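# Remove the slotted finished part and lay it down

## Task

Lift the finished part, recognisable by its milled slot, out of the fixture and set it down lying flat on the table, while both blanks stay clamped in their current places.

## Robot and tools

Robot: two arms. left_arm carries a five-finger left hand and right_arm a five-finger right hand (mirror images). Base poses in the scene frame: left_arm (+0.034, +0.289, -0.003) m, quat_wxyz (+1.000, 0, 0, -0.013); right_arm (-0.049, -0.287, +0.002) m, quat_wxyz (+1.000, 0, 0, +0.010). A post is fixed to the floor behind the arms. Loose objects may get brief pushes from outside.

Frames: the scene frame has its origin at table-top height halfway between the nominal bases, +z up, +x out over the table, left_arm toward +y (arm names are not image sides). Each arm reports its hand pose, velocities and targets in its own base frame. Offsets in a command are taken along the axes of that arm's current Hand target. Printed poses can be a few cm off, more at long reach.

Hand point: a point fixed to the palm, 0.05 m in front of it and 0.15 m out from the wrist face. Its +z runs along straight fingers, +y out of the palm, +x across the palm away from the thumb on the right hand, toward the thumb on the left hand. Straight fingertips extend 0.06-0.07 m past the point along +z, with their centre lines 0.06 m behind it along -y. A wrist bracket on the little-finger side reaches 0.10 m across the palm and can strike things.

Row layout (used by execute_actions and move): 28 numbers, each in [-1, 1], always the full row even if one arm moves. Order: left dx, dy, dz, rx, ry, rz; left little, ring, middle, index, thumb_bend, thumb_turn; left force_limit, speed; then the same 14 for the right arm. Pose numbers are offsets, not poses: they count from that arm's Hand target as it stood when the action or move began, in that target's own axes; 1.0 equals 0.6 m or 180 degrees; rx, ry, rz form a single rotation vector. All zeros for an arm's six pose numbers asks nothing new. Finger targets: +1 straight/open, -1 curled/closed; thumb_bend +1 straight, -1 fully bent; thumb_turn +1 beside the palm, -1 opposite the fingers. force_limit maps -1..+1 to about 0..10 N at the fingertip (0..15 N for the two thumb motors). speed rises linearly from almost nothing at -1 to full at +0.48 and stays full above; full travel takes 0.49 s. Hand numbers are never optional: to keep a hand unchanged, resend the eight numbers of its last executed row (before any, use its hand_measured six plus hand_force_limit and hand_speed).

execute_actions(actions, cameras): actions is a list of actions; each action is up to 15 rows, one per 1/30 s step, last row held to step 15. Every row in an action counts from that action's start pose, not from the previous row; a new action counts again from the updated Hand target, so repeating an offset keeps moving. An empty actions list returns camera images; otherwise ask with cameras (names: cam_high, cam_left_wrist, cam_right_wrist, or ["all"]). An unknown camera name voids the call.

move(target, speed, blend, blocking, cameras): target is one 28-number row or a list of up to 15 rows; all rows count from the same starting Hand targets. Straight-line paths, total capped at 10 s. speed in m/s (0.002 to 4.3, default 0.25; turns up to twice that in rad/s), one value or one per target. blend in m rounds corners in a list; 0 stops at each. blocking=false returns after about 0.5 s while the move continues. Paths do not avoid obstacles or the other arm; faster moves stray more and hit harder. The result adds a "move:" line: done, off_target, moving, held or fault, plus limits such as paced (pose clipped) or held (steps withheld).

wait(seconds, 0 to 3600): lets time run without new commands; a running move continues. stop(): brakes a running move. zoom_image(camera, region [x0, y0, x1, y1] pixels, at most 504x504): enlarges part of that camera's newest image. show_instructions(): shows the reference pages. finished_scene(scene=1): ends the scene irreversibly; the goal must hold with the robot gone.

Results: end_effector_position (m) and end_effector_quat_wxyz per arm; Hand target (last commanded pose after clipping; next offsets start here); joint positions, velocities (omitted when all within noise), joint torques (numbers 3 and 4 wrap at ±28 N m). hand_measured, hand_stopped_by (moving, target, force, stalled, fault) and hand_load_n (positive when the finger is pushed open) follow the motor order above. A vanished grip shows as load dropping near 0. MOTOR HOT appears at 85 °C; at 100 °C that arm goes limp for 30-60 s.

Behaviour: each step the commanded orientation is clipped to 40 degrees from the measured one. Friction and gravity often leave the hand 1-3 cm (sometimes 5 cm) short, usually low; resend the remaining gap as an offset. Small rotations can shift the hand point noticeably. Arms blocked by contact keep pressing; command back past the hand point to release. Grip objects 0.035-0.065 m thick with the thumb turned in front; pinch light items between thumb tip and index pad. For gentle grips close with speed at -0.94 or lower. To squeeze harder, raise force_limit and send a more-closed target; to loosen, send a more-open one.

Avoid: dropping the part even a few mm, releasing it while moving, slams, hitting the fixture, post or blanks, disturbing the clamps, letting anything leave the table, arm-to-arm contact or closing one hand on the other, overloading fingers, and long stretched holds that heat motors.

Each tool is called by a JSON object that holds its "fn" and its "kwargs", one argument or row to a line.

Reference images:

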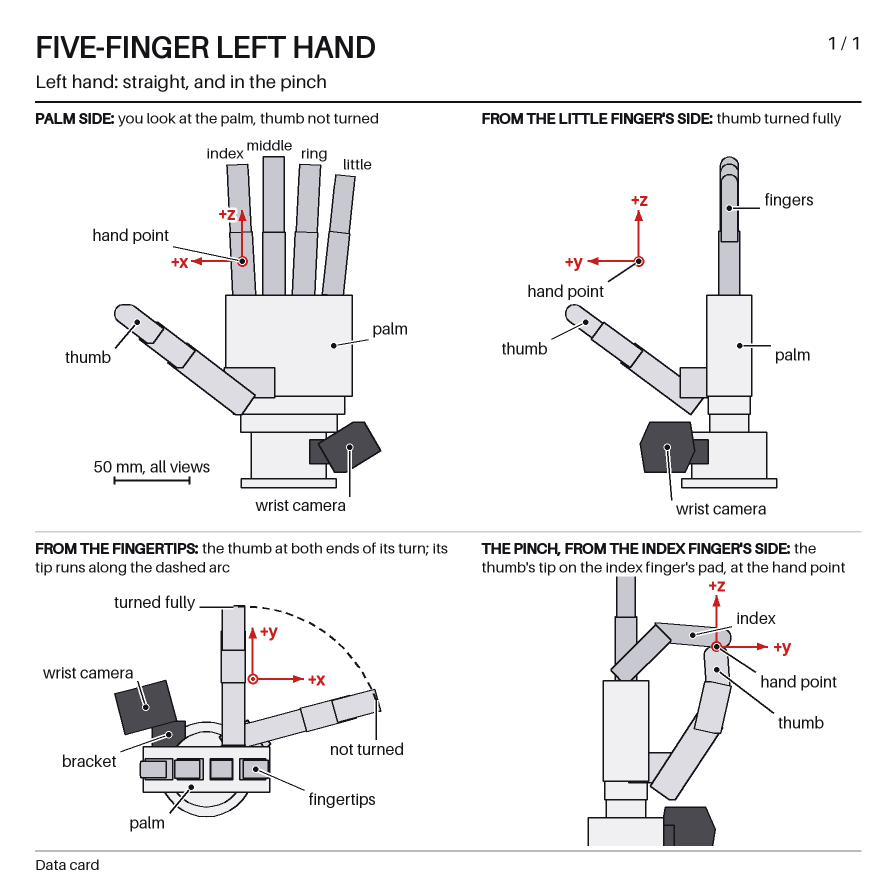

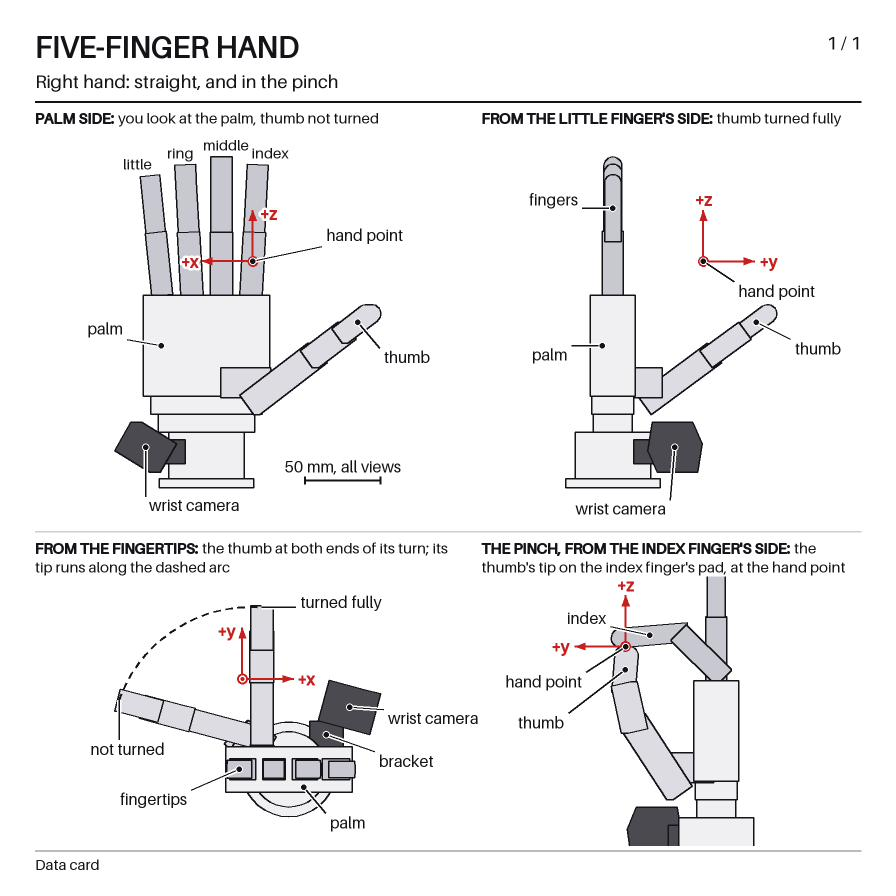

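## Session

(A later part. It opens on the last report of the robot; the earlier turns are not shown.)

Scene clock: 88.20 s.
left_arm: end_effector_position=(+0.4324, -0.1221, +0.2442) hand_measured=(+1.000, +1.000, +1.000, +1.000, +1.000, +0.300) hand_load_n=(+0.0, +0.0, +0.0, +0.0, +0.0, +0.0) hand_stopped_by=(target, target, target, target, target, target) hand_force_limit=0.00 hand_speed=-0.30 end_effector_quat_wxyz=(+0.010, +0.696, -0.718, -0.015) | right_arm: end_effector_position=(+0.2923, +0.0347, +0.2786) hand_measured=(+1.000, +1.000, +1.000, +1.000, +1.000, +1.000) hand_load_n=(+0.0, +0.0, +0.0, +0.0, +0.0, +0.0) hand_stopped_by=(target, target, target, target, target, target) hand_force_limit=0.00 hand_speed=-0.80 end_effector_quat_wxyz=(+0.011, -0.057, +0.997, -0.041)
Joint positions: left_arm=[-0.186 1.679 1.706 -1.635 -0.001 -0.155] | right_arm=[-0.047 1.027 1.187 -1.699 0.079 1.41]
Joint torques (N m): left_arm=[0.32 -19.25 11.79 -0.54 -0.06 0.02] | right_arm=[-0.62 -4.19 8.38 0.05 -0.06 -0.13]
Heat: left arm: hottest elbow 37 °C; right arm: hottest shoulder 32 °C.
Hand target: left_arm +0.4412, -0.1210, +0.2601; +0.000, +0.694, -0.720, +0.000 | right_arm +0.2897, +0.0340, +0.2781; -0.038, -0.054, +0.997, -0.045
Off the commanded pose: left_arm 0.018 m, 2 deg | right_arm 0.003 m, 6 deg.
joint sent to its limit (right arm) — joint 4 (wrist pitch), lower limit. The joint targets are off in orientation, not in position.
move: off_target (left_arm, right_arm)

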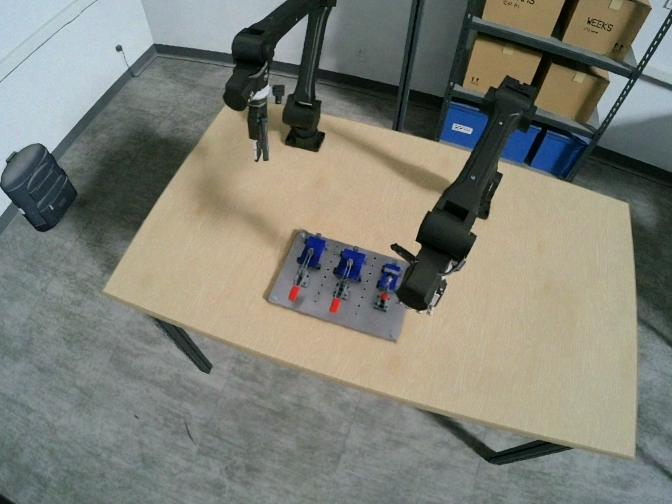

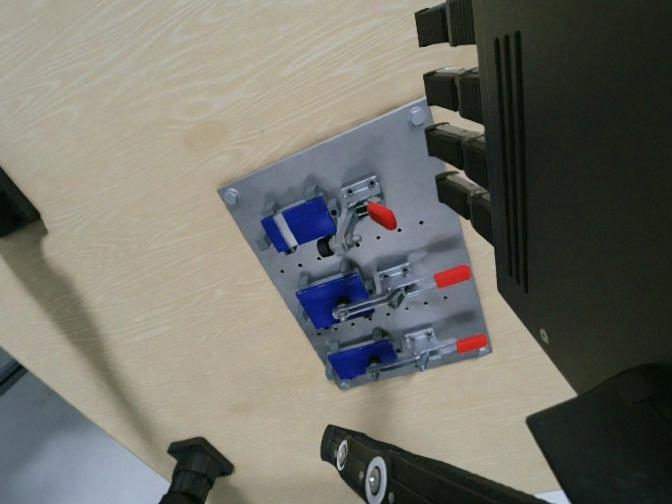

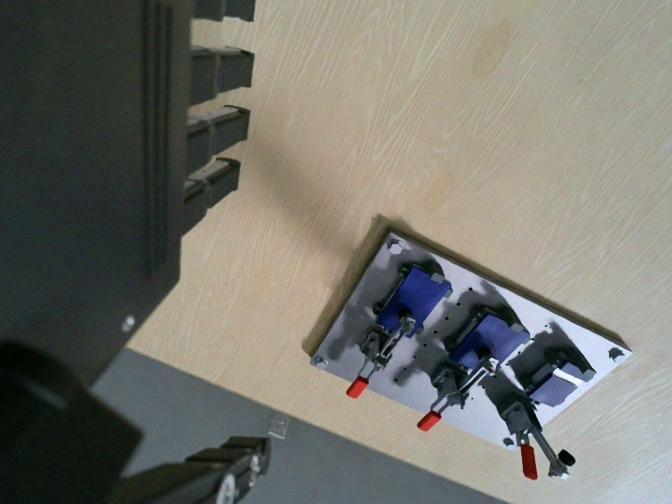

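{"fn": "move", "kwargs": {
  "target": [0.0457,0.2842,0,0,0,0,-1,-1,-1,0.2,1,-0.5,0,-0.3,0,0,0,0,0,0,1,1,1,1,1,1,0,-0.8],
  "speed": 0.2,
  "cameras": ["all"]
}}

Scene clock: 90.03 s.
left_arm: end_effector_position=(+0.2727, -0.1386, +0.2629) hand_measured=(-1.000, -1.000, -1.000, +0.200, +1.000, -0.500) hand_load_n=(+0.0, +0.0, +0.0, +0.0, +0.0, +0.0) hand_stopped_by=(target, target, target, target, target, target) hand_force_limit=0.00 hand_speed=-0.30 end_effector_quat_wxyz=(-0.001, +0.694, -0.720, +0.004) | right_arm: end_effector_position=(+0.2923, +0.0347, +0.2786) hand_measured=(+1.000, +1.000, +1.000, +1.000, +1.000, +1.000) hand_load_n=(+0.0, +0.0, +0.0, +0.0, +0.0, +0.0) hand_stopped_by=(target, target, target, target, target, target) hand_force_limit=0.00 hand_speed=-0.80 end_effector_quat_wxyz=(+0.011, -0.057, +0.997, -0.041)
Joint positions: left_arm=[-0.316 1.253 1.305 -1.615 0.001 -0.28] | right_arm=[-0.047 1.027 1.187 -1.699 0.079 1.409]
Joint torques (N m): left_arm=[-1.2 -9.64 8.18 -0.08 -0.1 -0.16] | right_arm=[-0.56 -4.19 8.39 0.03 -0.05 -0.13]
Heat: left arm: hottest shoulder 36 °C; right arm: hottest shoulder 32 °C.
Hand target: left_arm +0.2699, -0.1421, +0.2600; +0.000, +0.694, -0.720, +0.000 | right_arm +0.2897, +0.0340, +0.2781; -0.038, -0.054, +0.997, -0.045
Off the commanded pose: left_arm 0.005 m, 0 deg | right_arm 0.003 m, 6 deg.
joint sent to its limit (right arm) — joint 4 (wrist pitch), lower limit. The joint targets are off in orientation, not in position.
move: done

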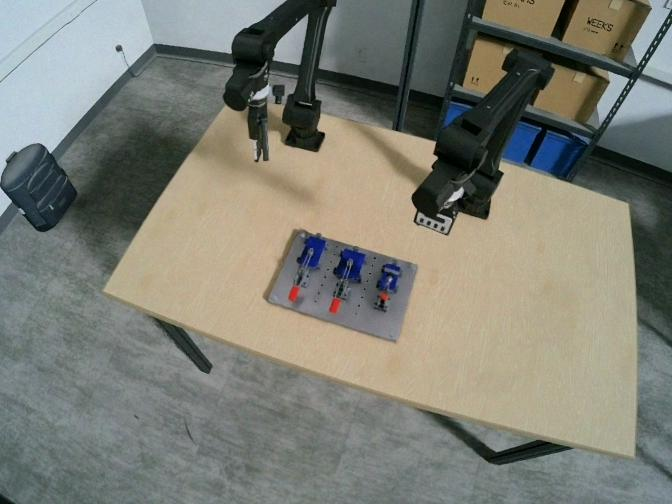

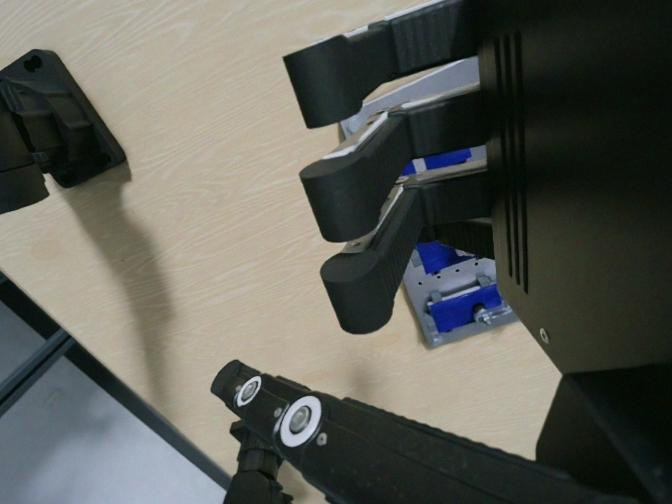

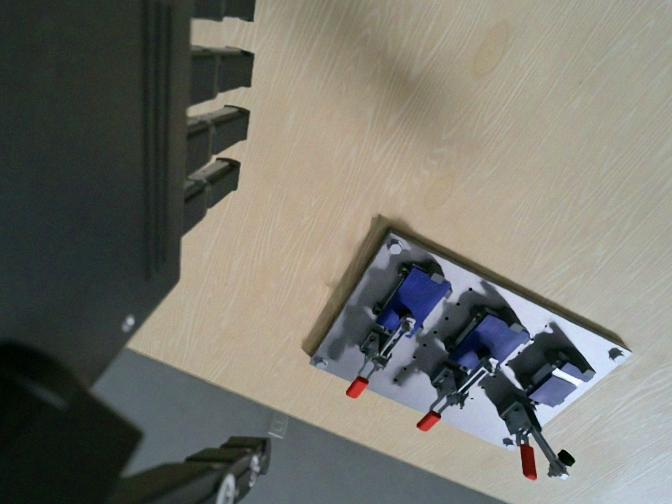

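{"fn": "move", "kwargs": {
  "target": [0,0,0.2,0.2091,-0.186,-0.4356,1,1,1,0.1,1,-0.5,0,-0.3,0,0,0,0,0,0,1,1,1,1,1,1,0,-0.8],
  "speed": 0.15,
  "cameras": ["all"]
}}

Scene clock: 96.83 s.
left_arm: end_effector_position=(+0.2690, -0.1433, +0.1481) hand_measured=(+1.000, +1.000, +1.000, +0.100, +1.000, -0.500) hand_load_n=(+0.0, +0.0, +0.0, +0.0, +0.0, +0.0) hand_stopped_by=(target, target, target, target, target, target) hand_force_limit=0.00 hand_speed=-0.30 end_effector_quat_wxyz=(-0.337, +0.930, -0.147, +0.024) | right_arm: end_effector_position=(+0.2923, +0.0347, +0.2786) hand_measured=(+1.000, +1.000, +1.000, +1.000, +1.000, +1.000) hand_load_n=(+0.0, +0.0, +0.0, +0.0, +0.0, +0.0) hand_stopped_by=(target, target, target, target, target, target) hand_force_limit=0.00 hand_speed=-0.80 end_effector_quat_wxyz=(+0.011, -0.057, +0.997, -0.041)
Joint positions: left_arm=[-0.747 1.261 0.981 -1.68 -0.585 -2.123] | right_arm=[-0.047 1.027 1.187 -1.699 0.079 1.409]
Joint torques (N m): left_arm=[0.32 -6.59 7.06 -0.49 -0.45 -0.2] | right_arm=[-0.56 -4.13 8.38 0.06 -0.05 -0.12]
Heat: left arm: hottest elbow 36 °C; right arm: hottest shoulder 32 °C.
Hand target: left_arm +0.2699, -0.1421, +0.1400; -0.391, +0.917, -0.070, +0.030 | right_arm +0.2897, +0.0340, +0.2781; -0.038, -0.054, +0.997, -0.045
Off the commanded pose: left_arm 0.008 m, 11 deg | right_arm 0.003 m, 6 deg.
joint sent to its limit (left arm) — joint 6 (wrist roll), lower limit. The joint targets are off in orientation, not in position.
joint sent to its limit (right arm) — joint 4 (wrist pitch), lower limit. The joint targets are off in orientation, not in position.
move: off_target (left_arm)

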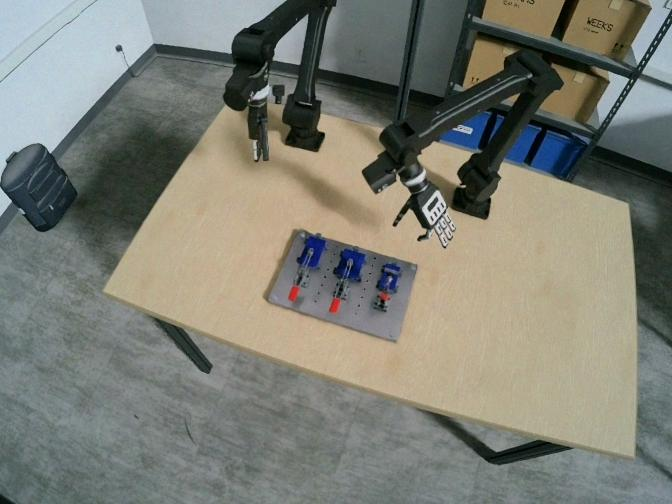

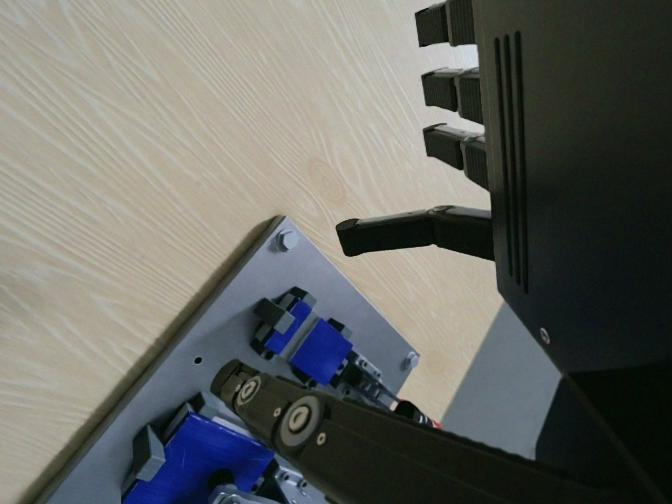

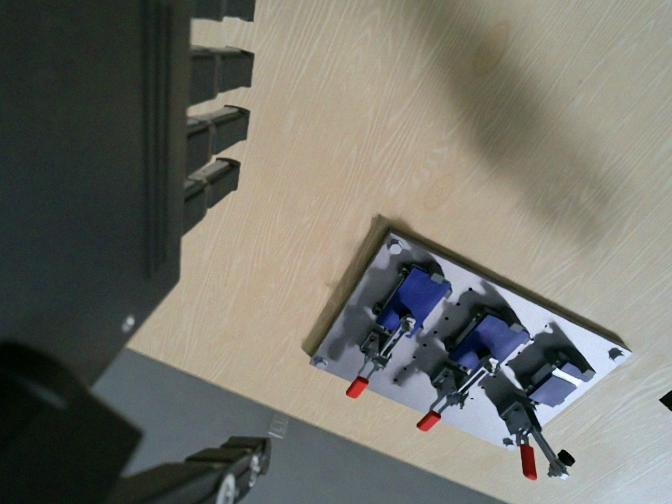

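{"fn": "move", "kwargs": {
  "target": [0.1722,0.0247,0.0152,0.0015,0.0713,0.0682,1,1,1,0.1,1,-0.25,0,-0.3,0,0,0,0,0,0,1,1,1,1,1,1,0,-0.8],
  "speed": 0.1,
  "cameras": ["all"]
}}

{"fn": "zoom_image", "kwargs": {
  "camera": "cam_right_wrist",
  "region": [400, 280, 672, 504]
}}

Scene clock: 102.63 s.
left_arm: end_effector_position=(+0.3558, -0.1557, +0.1169) hand_measured=(+1.000, +1.000, +1.000, +0.100, +1.000, -0.250) hand_load_n=(+0.0, +0.0, +0.0, +0.0, +0.0, +0.0) hand_stopped_by=(target, target, target, target, target, target) hand_force_limit=0.00 hand_speed=-0.30 end_effector_quat_wxyz=(-0.389, +0.891, -0.217, +0.084) | right_arm: end_effector_position=(+0.2923, +0.0347, +0.2786) hand_measured=(+1.000, +1.000, +1.000, +1.000, +1.000, +1.000) hand_load_n=(+0.0, +0.0, +0.0, +0.0, +0.0, +0.0) hand_stopped_by=(target, target, target, target, target, target) hand_force_limit=0.00 hand_speed=-0.80 end_effector_quat_wxyz=(+0.011, -0.057, +0.997, -0.041)
Joint positions: left_arm=[-0.682 1.427 1.026 -1.41 -0.79 -1.875] | right_arm=[-0.047 1.027 1.187 -1.699 0.079 1.409]
Joint torques (N m): left_arm=[-0.38 -10.58 10.32 -0.1 -0.72 0.1] | right_arm=[-0.56 -4.13 8.38 0.02 -0.06 -0.13]
Heat: left arm: hottest shoulder 35 °C; right arm: hottest shoulder 32 °C.
Hand target: left_arm +0.3714, -0.1616, +0.1231; -0.384, +0.894, -0.211, +0.091 | right_arm +0.2897, +0.0340, +0.2781; -0.038, -0.054, +0.997, -0.045
Off the commanded pose: left_arm 0.018 m, 1 deg | right_arm 0.003 m, 6 deg.
joint sent to its limit (right arm) — joint 4 (wrist pitch), lower limit. The joint targets are off in orientation, not in position.
move: off_target (left_arm)

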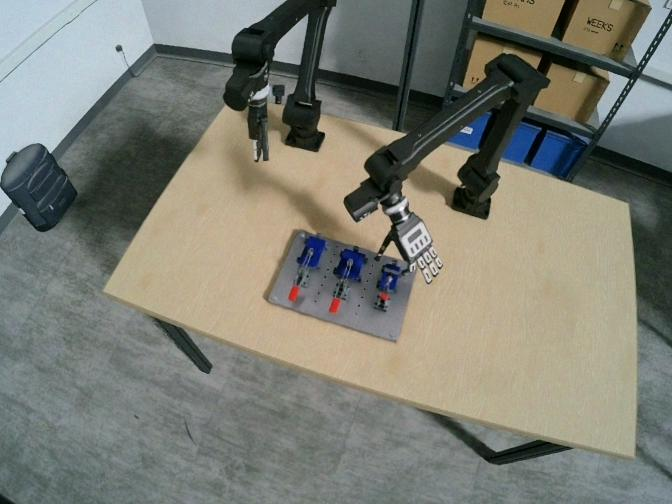

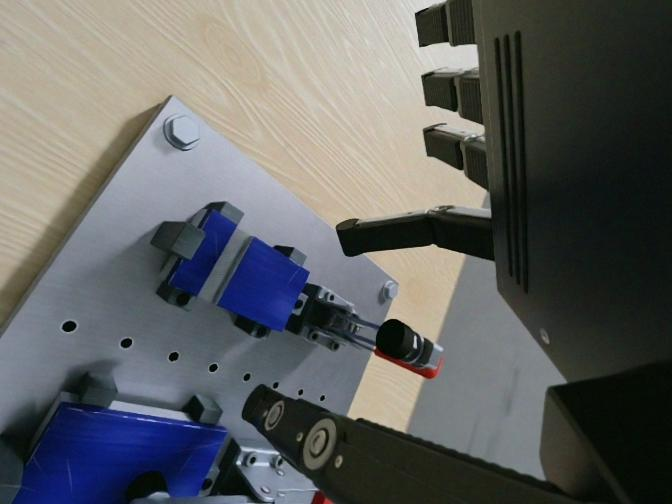

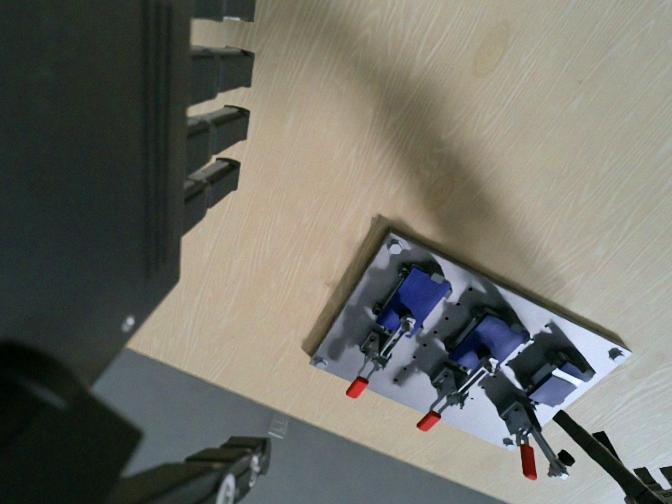

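Scaled by 1.853 from the camera's image (finer frame: 960x720).

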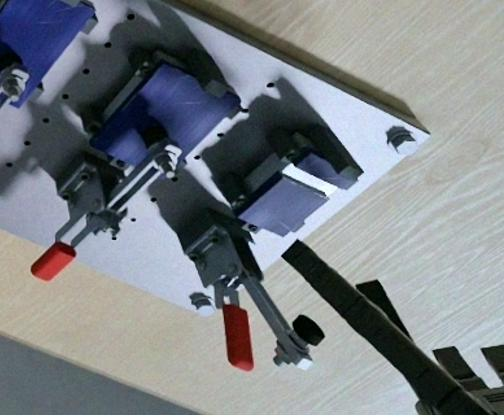

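{"fn": "move", "kwargs": {
  "target": [-0.0061,0.0364,0.0561,0,0,0,1,1,1,-0.1,1,-0.25,0,-0.3,0,0,0,0,0,0,1,1,1,1,1,1,0,-0.8],
  "speed": 0.06,
  "cameras": ["all"]
}}

{"fn": "zoom_image", "kwargs": {
  "camera": "cam_left_wrist",
  "region": [120, 150, 460, 490]
}}

{"fn": "zoom_image", "kwargs": {
  "camera": "cam_right_wrist",
  "region": [460, 310, 672, 504]
}}

Scene clock: 105.80 s.
left_arm: end_effector_position=(+0.3713, -0.1577, +0.0937) hand_measured=(+1.000, +1.000, +1.000, -0.100, +1.000, -0.250) hand_load_n=(+0.5, +0.0, +0.0, +0.0, +0.0, +0.0) hand_stopped_by=(target, target, target, target, target, target) hand_force_limit=0.00 hand_speed=-0.30 end_effector_quat_wxyz=(-0.379, +0.896, -0.209, +0.102) | right_arm: end_effector_position=(+0.2923, +0.0347, +0.2786) hand_measured=(+1.000, +1.000, +1.000, +1.000, +1.000, +1.000) hand_load_n=(+0.0, +0.0, +0.0, +0.0, +0.0, +0.0) hand_stopped_by=(target, target, target, target, target, target) hand_force_limit=0.00 hand_speed=-0.80 end_effector_quat_wxyz=(+0.011, -0.057, +0.997, -0.041)
Joint positions: left_arm=[-0.66 1.454 0.99 -1.279 -0.793 -1.844] | right_arm=[-0.047 1.027 1.187 -1.699 0.079 1.409]
Joint torques (N m): left_arm=[1.14 -11.16 6.82 0.13 -0.66 0.01] | right_arm=[-0.56 -4.19 8.38 0.06 -0.05 -0.13]
Heat: left arm: hottest shoulder 35 °C; right arm: hottest shoulder 32 °C.
Hand target: left_arm +0.3724, -0.1515, +0.0841; -0.384, +0.894, -0.211, +0.091 | right_arm +0.2897, +0.0340, +0.2781; -0.038, -0.054, +0.997, -0.045
Off the commanded pose: left_arm 0.011 m, 1 deg | right_arm 0.003 m, 6 deg.
joint sent to its limit (right arm) — joint 4 (wrist pitch), lower limit. The joint targets are off in orientation, not in position.
move: off_target (left_arm)

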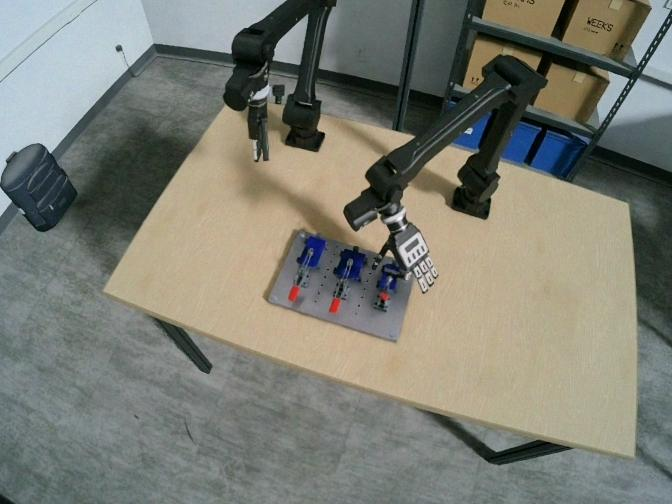

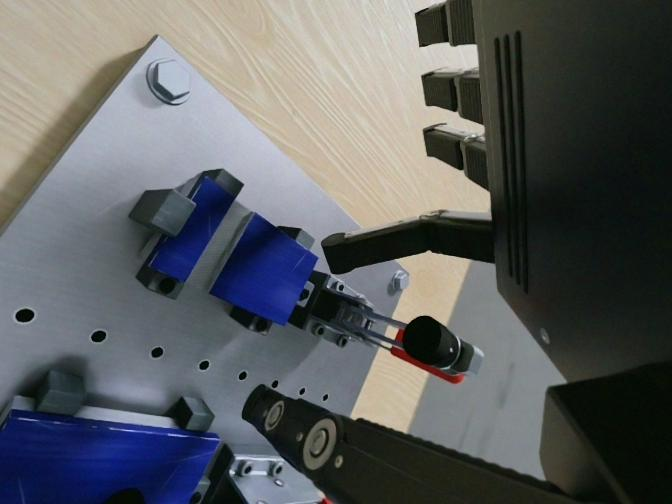

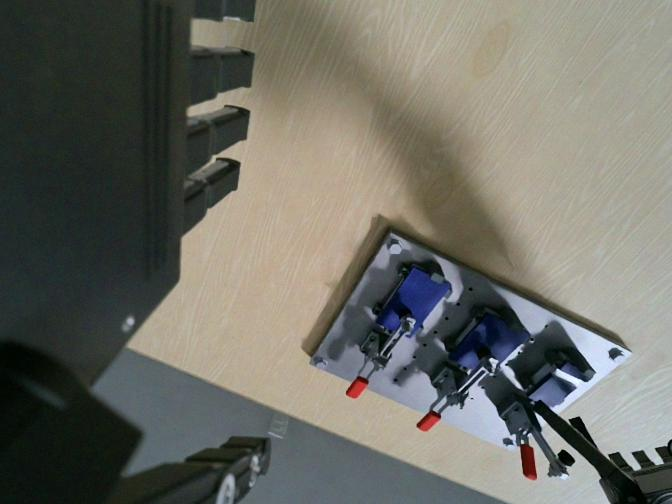

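Scaled by 1.482 from the camera's image (finer frame: 960x720).

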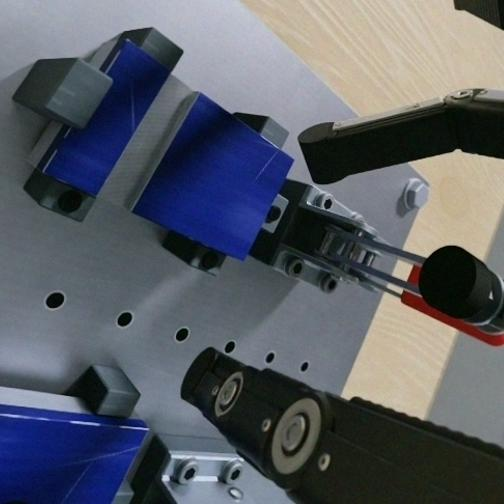

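Scaled by 2.377 from the camera's image (finer frame: 960x720).

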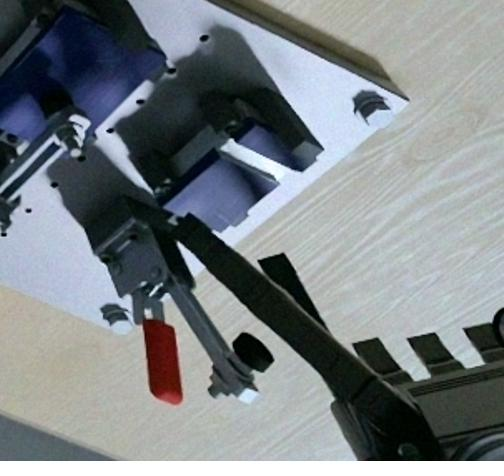

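{"fn": "zoom_image", "kwargs": {
  "camera": "cam_left_wrist",
  "region": [190, 150, 340, 300]
}}

{"fn": "zoom_image", "kwargs": {
  "camera": "cam_left_wrist",
  "region": [120, 200, 300, 350]
}}

Scaled by 3.360 from the camera's image (finer frame: 960x720).

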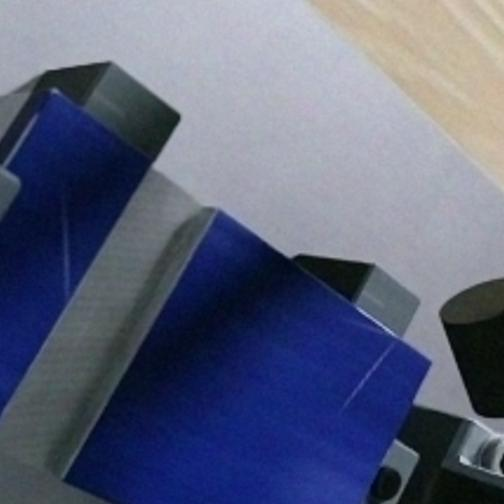

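Scaled by 2.800 from the camera's image (finer frame: 960x720).

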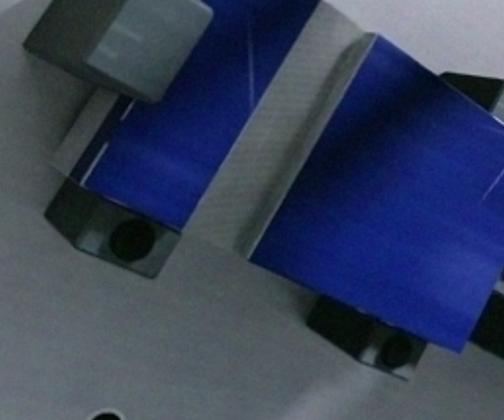

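{"fn": "move", "kwargs": {
  "target": [-0.0322,0.0147,0.0227,0,0,0,1,1,1,-0.1,1,-0.25,0,-0.3,0,0,0,0,0,0,1,1,1,1,1,1,0,-0.8],
  "speed": 0.05,
  "cameras": ["cam_left_wrist"]
}}

{"fn": "zoom_image", "kwargs": {
  "camera": "cam_left_wrist",
  "region": [120, 150, 460, 490]
}}

Scene clock: 109.47 s.
left_arm: end_effector_position=(+0.3553, -0.1451, +0.0683) hand_measured=(+1.000, +1.000, +1.000, -0.100, +1.000, -0.250) hand_load_n=(+0.0, +0.0, +0.0, +0.0, +0.0, +0.0) hand_stopped_by=(target, target, target, target, target, target) hand_force_limit=0.00 hand_speed=-0.30 end_effector_quat_wxyz=(-0.384, +0.893, -0.214, +0.092) | right_arm: end_effector_position=(+0.2923, +0.0347, +0.2786) hand_measured=(+1.000, +1.000, +1.000, +1.000, +1.000, +1.000) hand_load_n=(+0.0, +0.0, +0.0, +0.0, +0.0, +0.0) hand_stopped_by=(target, target, target, target, target, target) hand_force_limit=0.00 hand_speed=-0.80 end_effector_quat_wxyz=(+0.011, -0.057, +0.997, -0.041)
Joint positions: left_arm=[-0.66 1.454 0.914 -1.228 -0.793 -1.843] | right_arm=[-0.047 1.027 1.187 -1.699 0.079 1.409]
Joint torques (N m): left_arm=[0.62 -12.63 6.63 -0.17 -0.73 0.01] | right_arm=[-0.62 -4.19 8.38 0.03 -0.06 -0.13]
Heat: left arm: hottest shoulder 35 °C; right arm: hottest shoulder 32 °C.
Hand target: left_arm +0.3569, -0.1394, +0.0683; -0.384, +0.894, -0.211, +0.091 | right_arm +0.2897, +0.0340, +0.2781; -0.038, -0.054, +0.997, -0.045
Off the commanded pose: left_arm 0.006 m, 0 deg | right_arm 0.003 m, 6 deg.
joint sent to its limit (right arm) — joint 4 (wrist pitch), lower limit. The joint targets are off in orientation, not in position.
move: done

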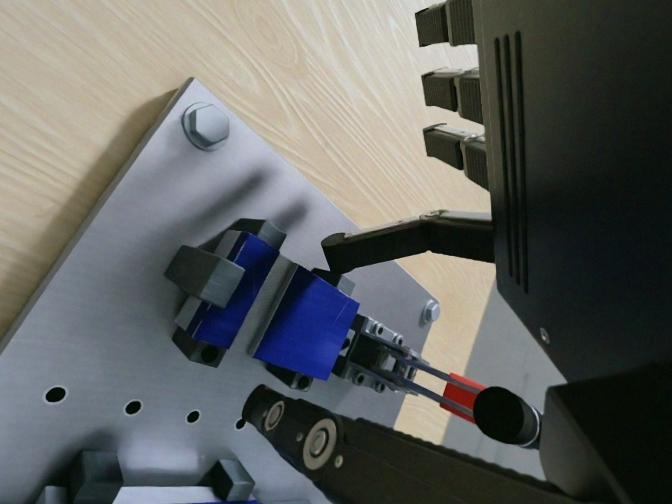

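Scaled by 1.482 from the camera's image (finer frame: 960x720).

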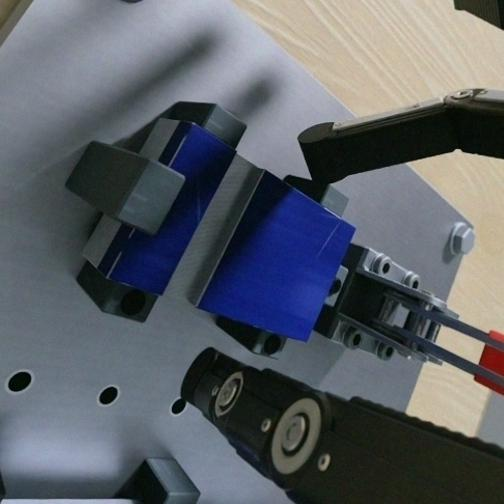

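{"fn": "move", "kwargs": {
  "target": [0,0.0254,0.0241,0,0,0,1,1,1,-0.1,1,-0.25,0,-0.3,0,0,0,0,0,0,1,1,1,1,1,1,0,-0.8],
  "speed": 0.04,
  "cameras": ["cam_left_wrist","cam_right_wrist"]
}}

{"fn": "zoom_image", "kwargs": {
  "camera": "cam_left_wrist",
  "region": [120, 150, 460, 490]
}}

{"fn": "zoom_image", "kwargs": {
  "camera": "cam_right_wrist",
  "region": [460, 310, 672, 504]
}}

Scene clock: 111.20 s.
left_arm: end_effector_position=(+0.3575, -0.1468, +0.0580) hand_measured=(+1.000, +1.000, +1.000, -0.100, +1.000, -0.250) hand_load_n=(+0.0, +0.0, +0.0, +0.0, +0.0, +0.0) hand_stopped_by=(target, target, target, target, target, target) hand_force_limit=0.00 hand_speed=-0.30 end_effector_quat_wxyz=(-0.379, +0.896, -0.209, +0.104) | right_arm: end_effector_position=(+0.2923, +0.0347, +0.2786) hand_measured=(+1.000, +1.000, +1.000, +1.000, +1.000, +1.000) hand_load_n=(+0.0, +0.0, +0.0, +0.0, +0.0, +0.0) hand_stopped_by=(target, target, target, target, target, target) hand_force_limit=0.00 hand_speed=-0.80 end_effector_quat_wxyz=(+0.011, -0.057, +0.997, -0.041)
Joint positions: left_arm=[-0.66 1.459 0.887 -1.166 -0.793 -1.843] | right_arm=[-0.047 1.027 1.187 -1.699 0.079 1.409]
Joint torques (N m): left_arm=[1.2 -9.82 6.23 -0.13 -0.63 0.11] | right_arm=[-0.62 -4.13 8.39 0.05 -0.05 -0.13]
Heat: left arm: hottest shoulder 35 °C; right arm: hottest shoulder 32 °C.
Hand target: left_arm +0.3570, -0.1396, +0.0474; -0.384, +0.894, -0.211, +0.091 | right_arm +0.2897, +0.0340, +0.2781; -0.038, -0.054, +0.997, -0.045
Off the commanded pose: left_arm 0.013 m, 2 deg | right_arm 0.003 m, 6 deg.
joint sent to its limit (right arm) — joint 4 (wrist pitch), lower limit. The joint targets are off in orientation, not in position.
move: off_target (left_arm)

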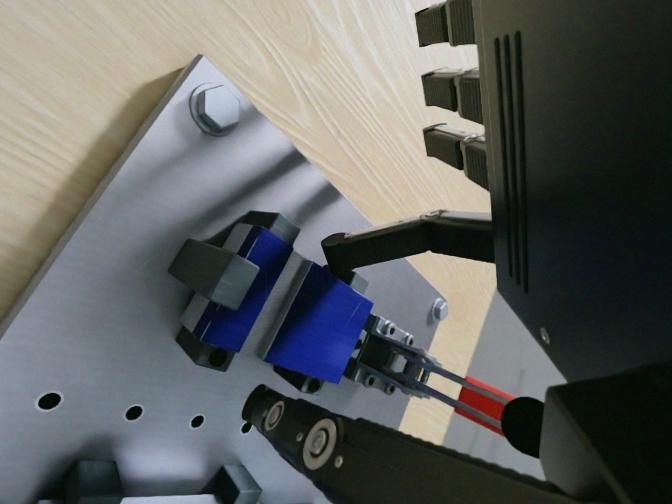

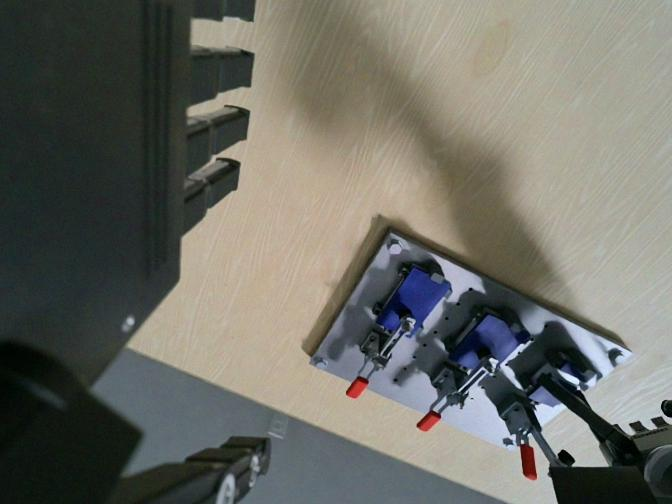

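Scaled by 1.482 from the camera's image (finer frame: 960x720).

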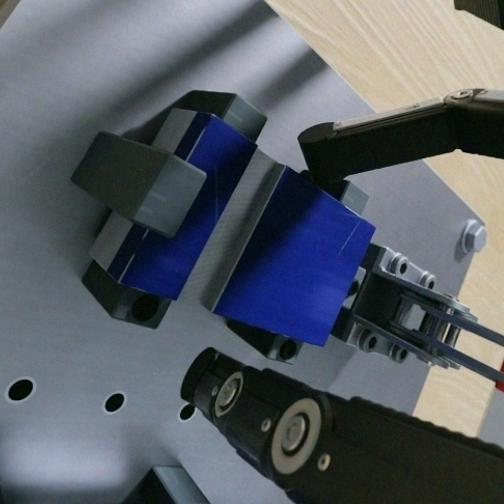

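Scaled by 2.377 from the camera's image (finer frame: 960x720).

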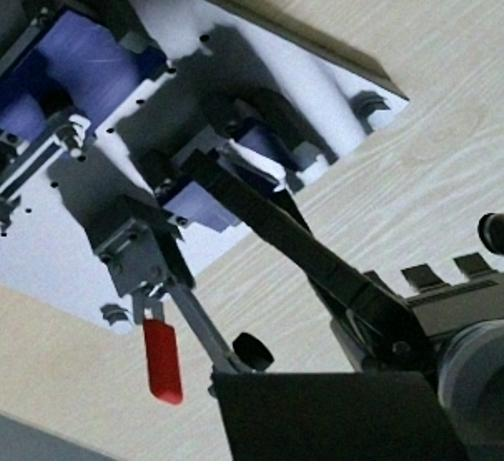

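{"fn": "move", "kwargs": {
  "target": [0,0.0169,0.0138,0,0,0,1,1,1,-0.1,1,-0.25,0,-0.3,0,0,0,0,0,0,1,1,1,1,1,1,0,-0.8],
  "speed": 0.03,
  "cameras": ["cam_left_wrist","cam_right_wrist"]
}}

{"fn": "zoom_image", "kwargs": {
  "camera": "cam_left_wrist",
  "region": [160, 170, 400, 460]
}}

{"fn": "zoom_image", "kwargs": {
  "camera": "cam_right_wrist",
  "region": [500, 310, 640, 450]
}}

Scene clock: 112.33 s.
left_arm: end_effector_position=(+0.3572, -0.1466, +0.0440) hand_measured=(+1.000, +1.000, +1.000, -0.100, +1.000, -0.250) hand_load_n=(+0.0, +0.0, +0.0, +0.0, +0.0, +0.0) hand_stopped_by=(target, target, target, target, target, target) hand_force_limit=0.00 hand_speed=-0.30 end_effector_quat_wxyz=(-0.380, +0.895, -0.210, +0.102) | right_arm: end_effector_position=(+0.2923, +0.0347, +0.2786) hand_measured=(+1.000, +1.000, +1.000, +1.000, +1.000, +1.000) hand_load_n=(+0.0, +0.0, +0.0, +0.0, +0.0, +0.0) hand_stopped_by=(target, target, target, target, target, target) hand_force_limit=0.00 hand_speed=-0.80 end_effector_quat_wxyz=(+0.011, -0.057, +0.997, -0.041)
Joint positions: left_arm=[-0.66 1.484 0.87 -1.13 -0.793 -1.843] | right_arm=[-0.047 1.027 1.187 -1.699 0.079 1.409]
Joint torques (N m): left_arm=[1.44 -10.17 6.22 -0.24 -0.72 0.01] | right_arm=[-0.56 -4.19 8.38 0.05 -0.05 -0.13]
Heat: left arm: hottest shoulder 35 °C; right arm: hottest shoulder 32 °C.
Hand target: left_arm +0.3564, -0.1403, +0.0342; -0.384, +0.894, -0.211, +0.091 | right_arm +0.2897, +0.0340, +0.2781; -0.038, -0.054, +0.997, -0.045
Off the commanded pose: left_arm 0.011 m, 1 deg | right_arm 0.003 m, 6 deg.
joint sent to its limit (right arm) — joint 4 (wrist pitch), lower limit. The joint targets are off in orientation, not in position.
move: off_target (left_arm)

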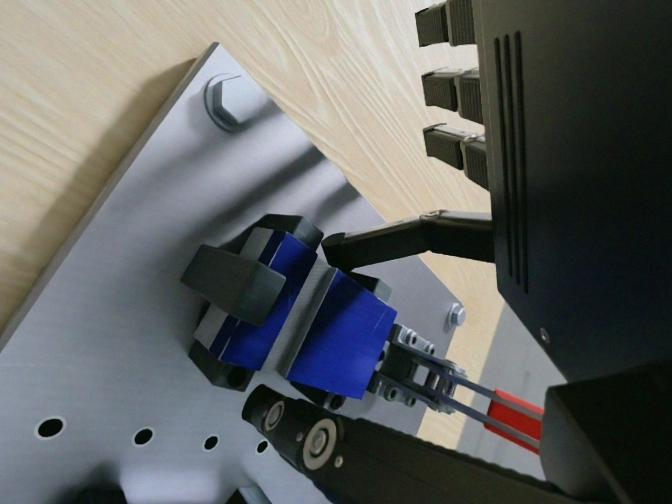

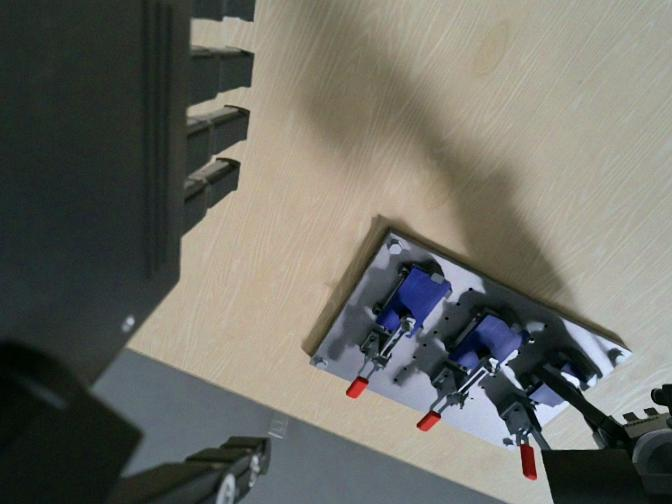

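Scaled by 1.738 from the camera's image (finer frame: 960x720).

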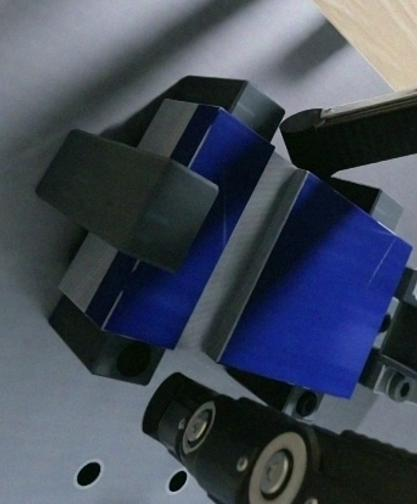

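Scaled by 3.600 from the camera's image (finer frame: 960x720).

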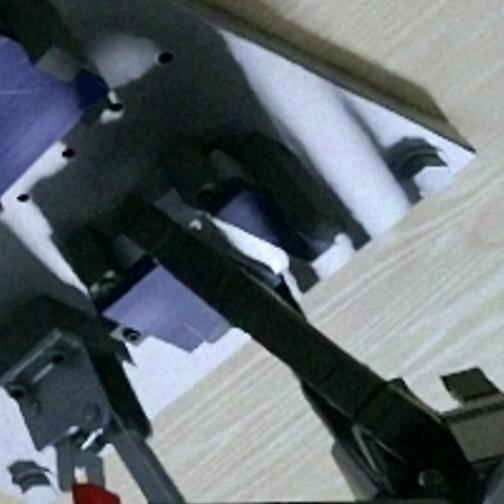

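{"fn": "move", "kwargs": {
  "target": [0,0,0,0,0,0,1,1,1,-0.6,0.2,-0.25,-0.4,-0.94,0,0,0,0,0,0,1,1,1,1,1,1,0,-0.8],
  "speed": 0.03,
  "cameras": ["cam_left_wrist","cam_right_wrist"]
}}

{"fn": "zoom_image", "kwargs": {
  "camera": "cam_left_wrist",
  "region": [160, 170, 400, 460]
}}

{"fn": "zoom_image", "kwargs": {
  "camera": "cam_right_wrist",
  "region": [500, 310, 640, 450]
}}

Scene clock: 114.33 s.
left_arm: end_effector_position=(+0.3569, -0.1443, +0.0435) hand_measured=(+1.000, +1.000, +1.000, -0.234, +0.918, -0.250) hand_load_n=(+0.0, +0.0, +0.0, +3.5, +4.5, +0.0) hand_stopped_by=(target, target, target, force, force, target) hand_force_limit=-0.40 hand_speed=-0.94 end_effector_quat_wxyz=(-0.382, +0.895, -0.209, +0.101) | right_arm: end_effector_position=(+0.2923, +0.0347, +0.2786) hand_measured=(+1.000, +1.000, +1.000, +1.000, +1.000, +1.000) hand_load_n=(+0.0, +0.0, +0.0, +0.5, -0.5, +0.0) hand_stopped_by=(target, target, target, target, target, target) hand_force_limit=0.00 hand_speed=-0.80 end_effector_quat_wxyz=(+0.011, -0.057, +0.997, -0.041)
Joint positions: left_arm=[-0.657 1.484 0.867 -1.13 -0.797 -1.843] | right_arm=[-0.047 1.027 1.187 -1.699 0.079 1.409]
Joint torques (N m): left_arm=[0.32 -10.7 6.37 -0.23 -0.54 0.08] | right_arm=[-0.5 -4.19 8.38 0.05 -0.06 -0.13]
Heat: left arm: hottest shoulder 34 °C; right arm: hottest shoulder 32 °C.
Hand target: left_arm +0.3564, -0.1404, +0.0342; -0.384, +0.894, -0.211, +0.091 | right_arm +0.2897, +0.0340, +0.2781; -0.038, -0.054, +0.997, -0.045
Off the commanded pose: left_arm 0.010 m, 1 deg | right_arm 0.003 m, 6 deg.
joint sent to its limit (right arm) — joint 4 (wrist pitch), lower limit. The joint targets are off in orientation, not in position.
move: done

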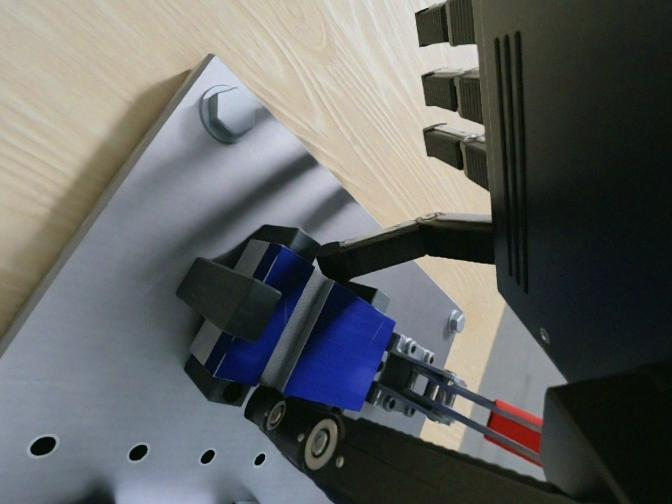

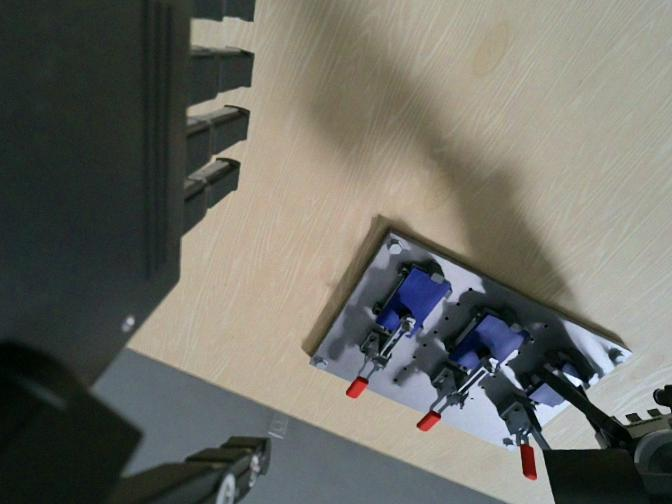

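Scaled by 1.738 from the camera's image (finer frame: 960x720).

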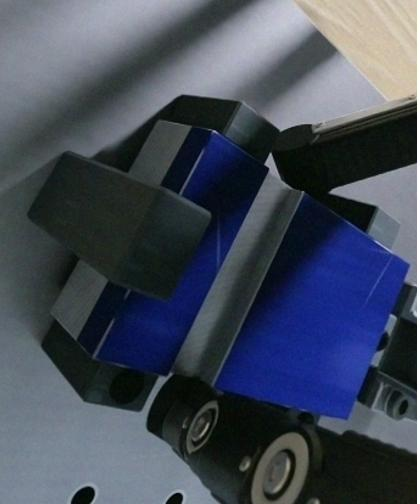

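Scaled by 3.600 from the camera's image (finer frame: 960x720).

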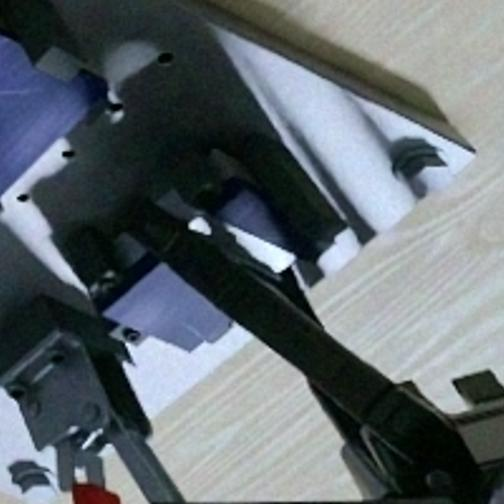

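{"fn": "move", "kwargs": {
  "target": [
    [0,0,0,0,0,0,1,1,1,-0.1,1,-0.25,-0.4,-0.6,0,0,0,0,0,0,1,1,1,1,1,1,0,-0.8],
    [0.018,-0.006,0.0064,0,0,0,1,1,1,-0.1,1,-0.25,-0.4,-0.6,0,0,0,0,0,0,1,1,1,1,1,1,0,-0.8]
  ],
  "speed": 0.03,
  "cameras": ["cam_left_wrist"]
}}

{"fn": "zoom_image", "kwargs": {
  "camera": "cam_left_wrist",
  "region": [160, 170, 400, 460]
}}

Scene clock: 116.47 s.
left_arm: end_effector_position=(+0.3594, -0.1408, +0.0369) hand_measured=(+1.000, +1.000, +1.000, -0.100, +1.000, -0.250) hand_load_n=(+0.0, +0.0, +0.0, +0.0, +0.0, +0.0) hand_stopped_by=(target, target, target, target, target, target) hand_force_limit=-0.40 hand_speed=-0.60 end_effector_quat_wxyz=(-0.384, +0.894, -0.213, +0.094) | right_arm: end_effector_position=(+0.2923, +0.0347, +0.2786) hand_measured=(+1.000, +1.000, +1.000, +1.000, +1.000, +1.000) hand_load_n=(+0.0, +0.0, +0.0, +0.0, +0.0, +0.0) hand_stopped_by=(target, target, target, target, target, target) hand_force_limit=0.00 hand_speed=-0.80 end_effector_quat_wxyz=(+0.011, -0.057, +0.997, -0.041)
Joint positions: left_arm=[-0.643 1.501 0.867 -1.113 -0.797 -1.82] | right_arm=[-0.047 1.027 1.187 -1.699 0.079 1.409]
Joint torques (N m): left_arm=[1.2 -10.87 8.09 -0.01 -0.71 0.12] | right_arm=[-0.56 -4.19 8.38 0.05 -0.06 -0.12]
Heat: left arm: hottest shoulder 34 °C; right arm: hottest shoulder 32 °C.
Hand target: left_arm +0.3684, -0.1405, +0.0343; -0.384, +0.894, -0.211, +0.091 | right_arm +0.2897, +0.0340, +0.2781; -0.038, -0.054, +0.997, -0.045
Off the commanded pose: left_arm 0.009 m, 0 deg | right_arm 0.003 m, 6 deg.
joint sent to its limit (right arm) — joint 4 (wrist pitch), lower limit. The joint targets are off in orientation, not in position.
move: done

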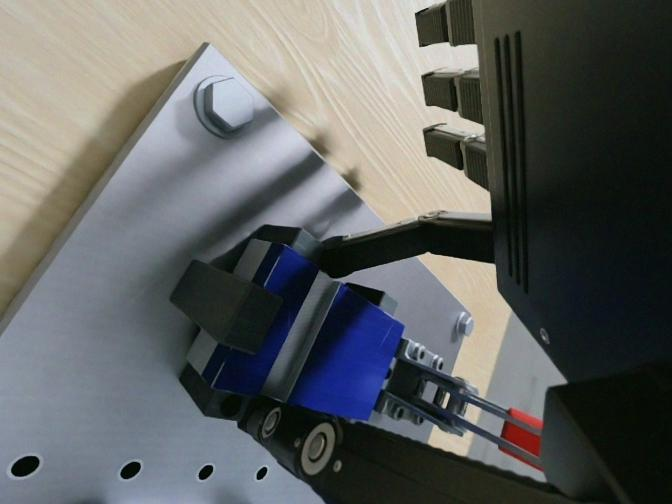

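Scaled by 1.738 from the camera's image (finer frame: 960x720).

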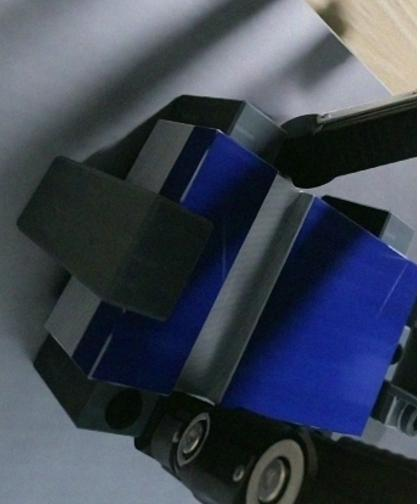

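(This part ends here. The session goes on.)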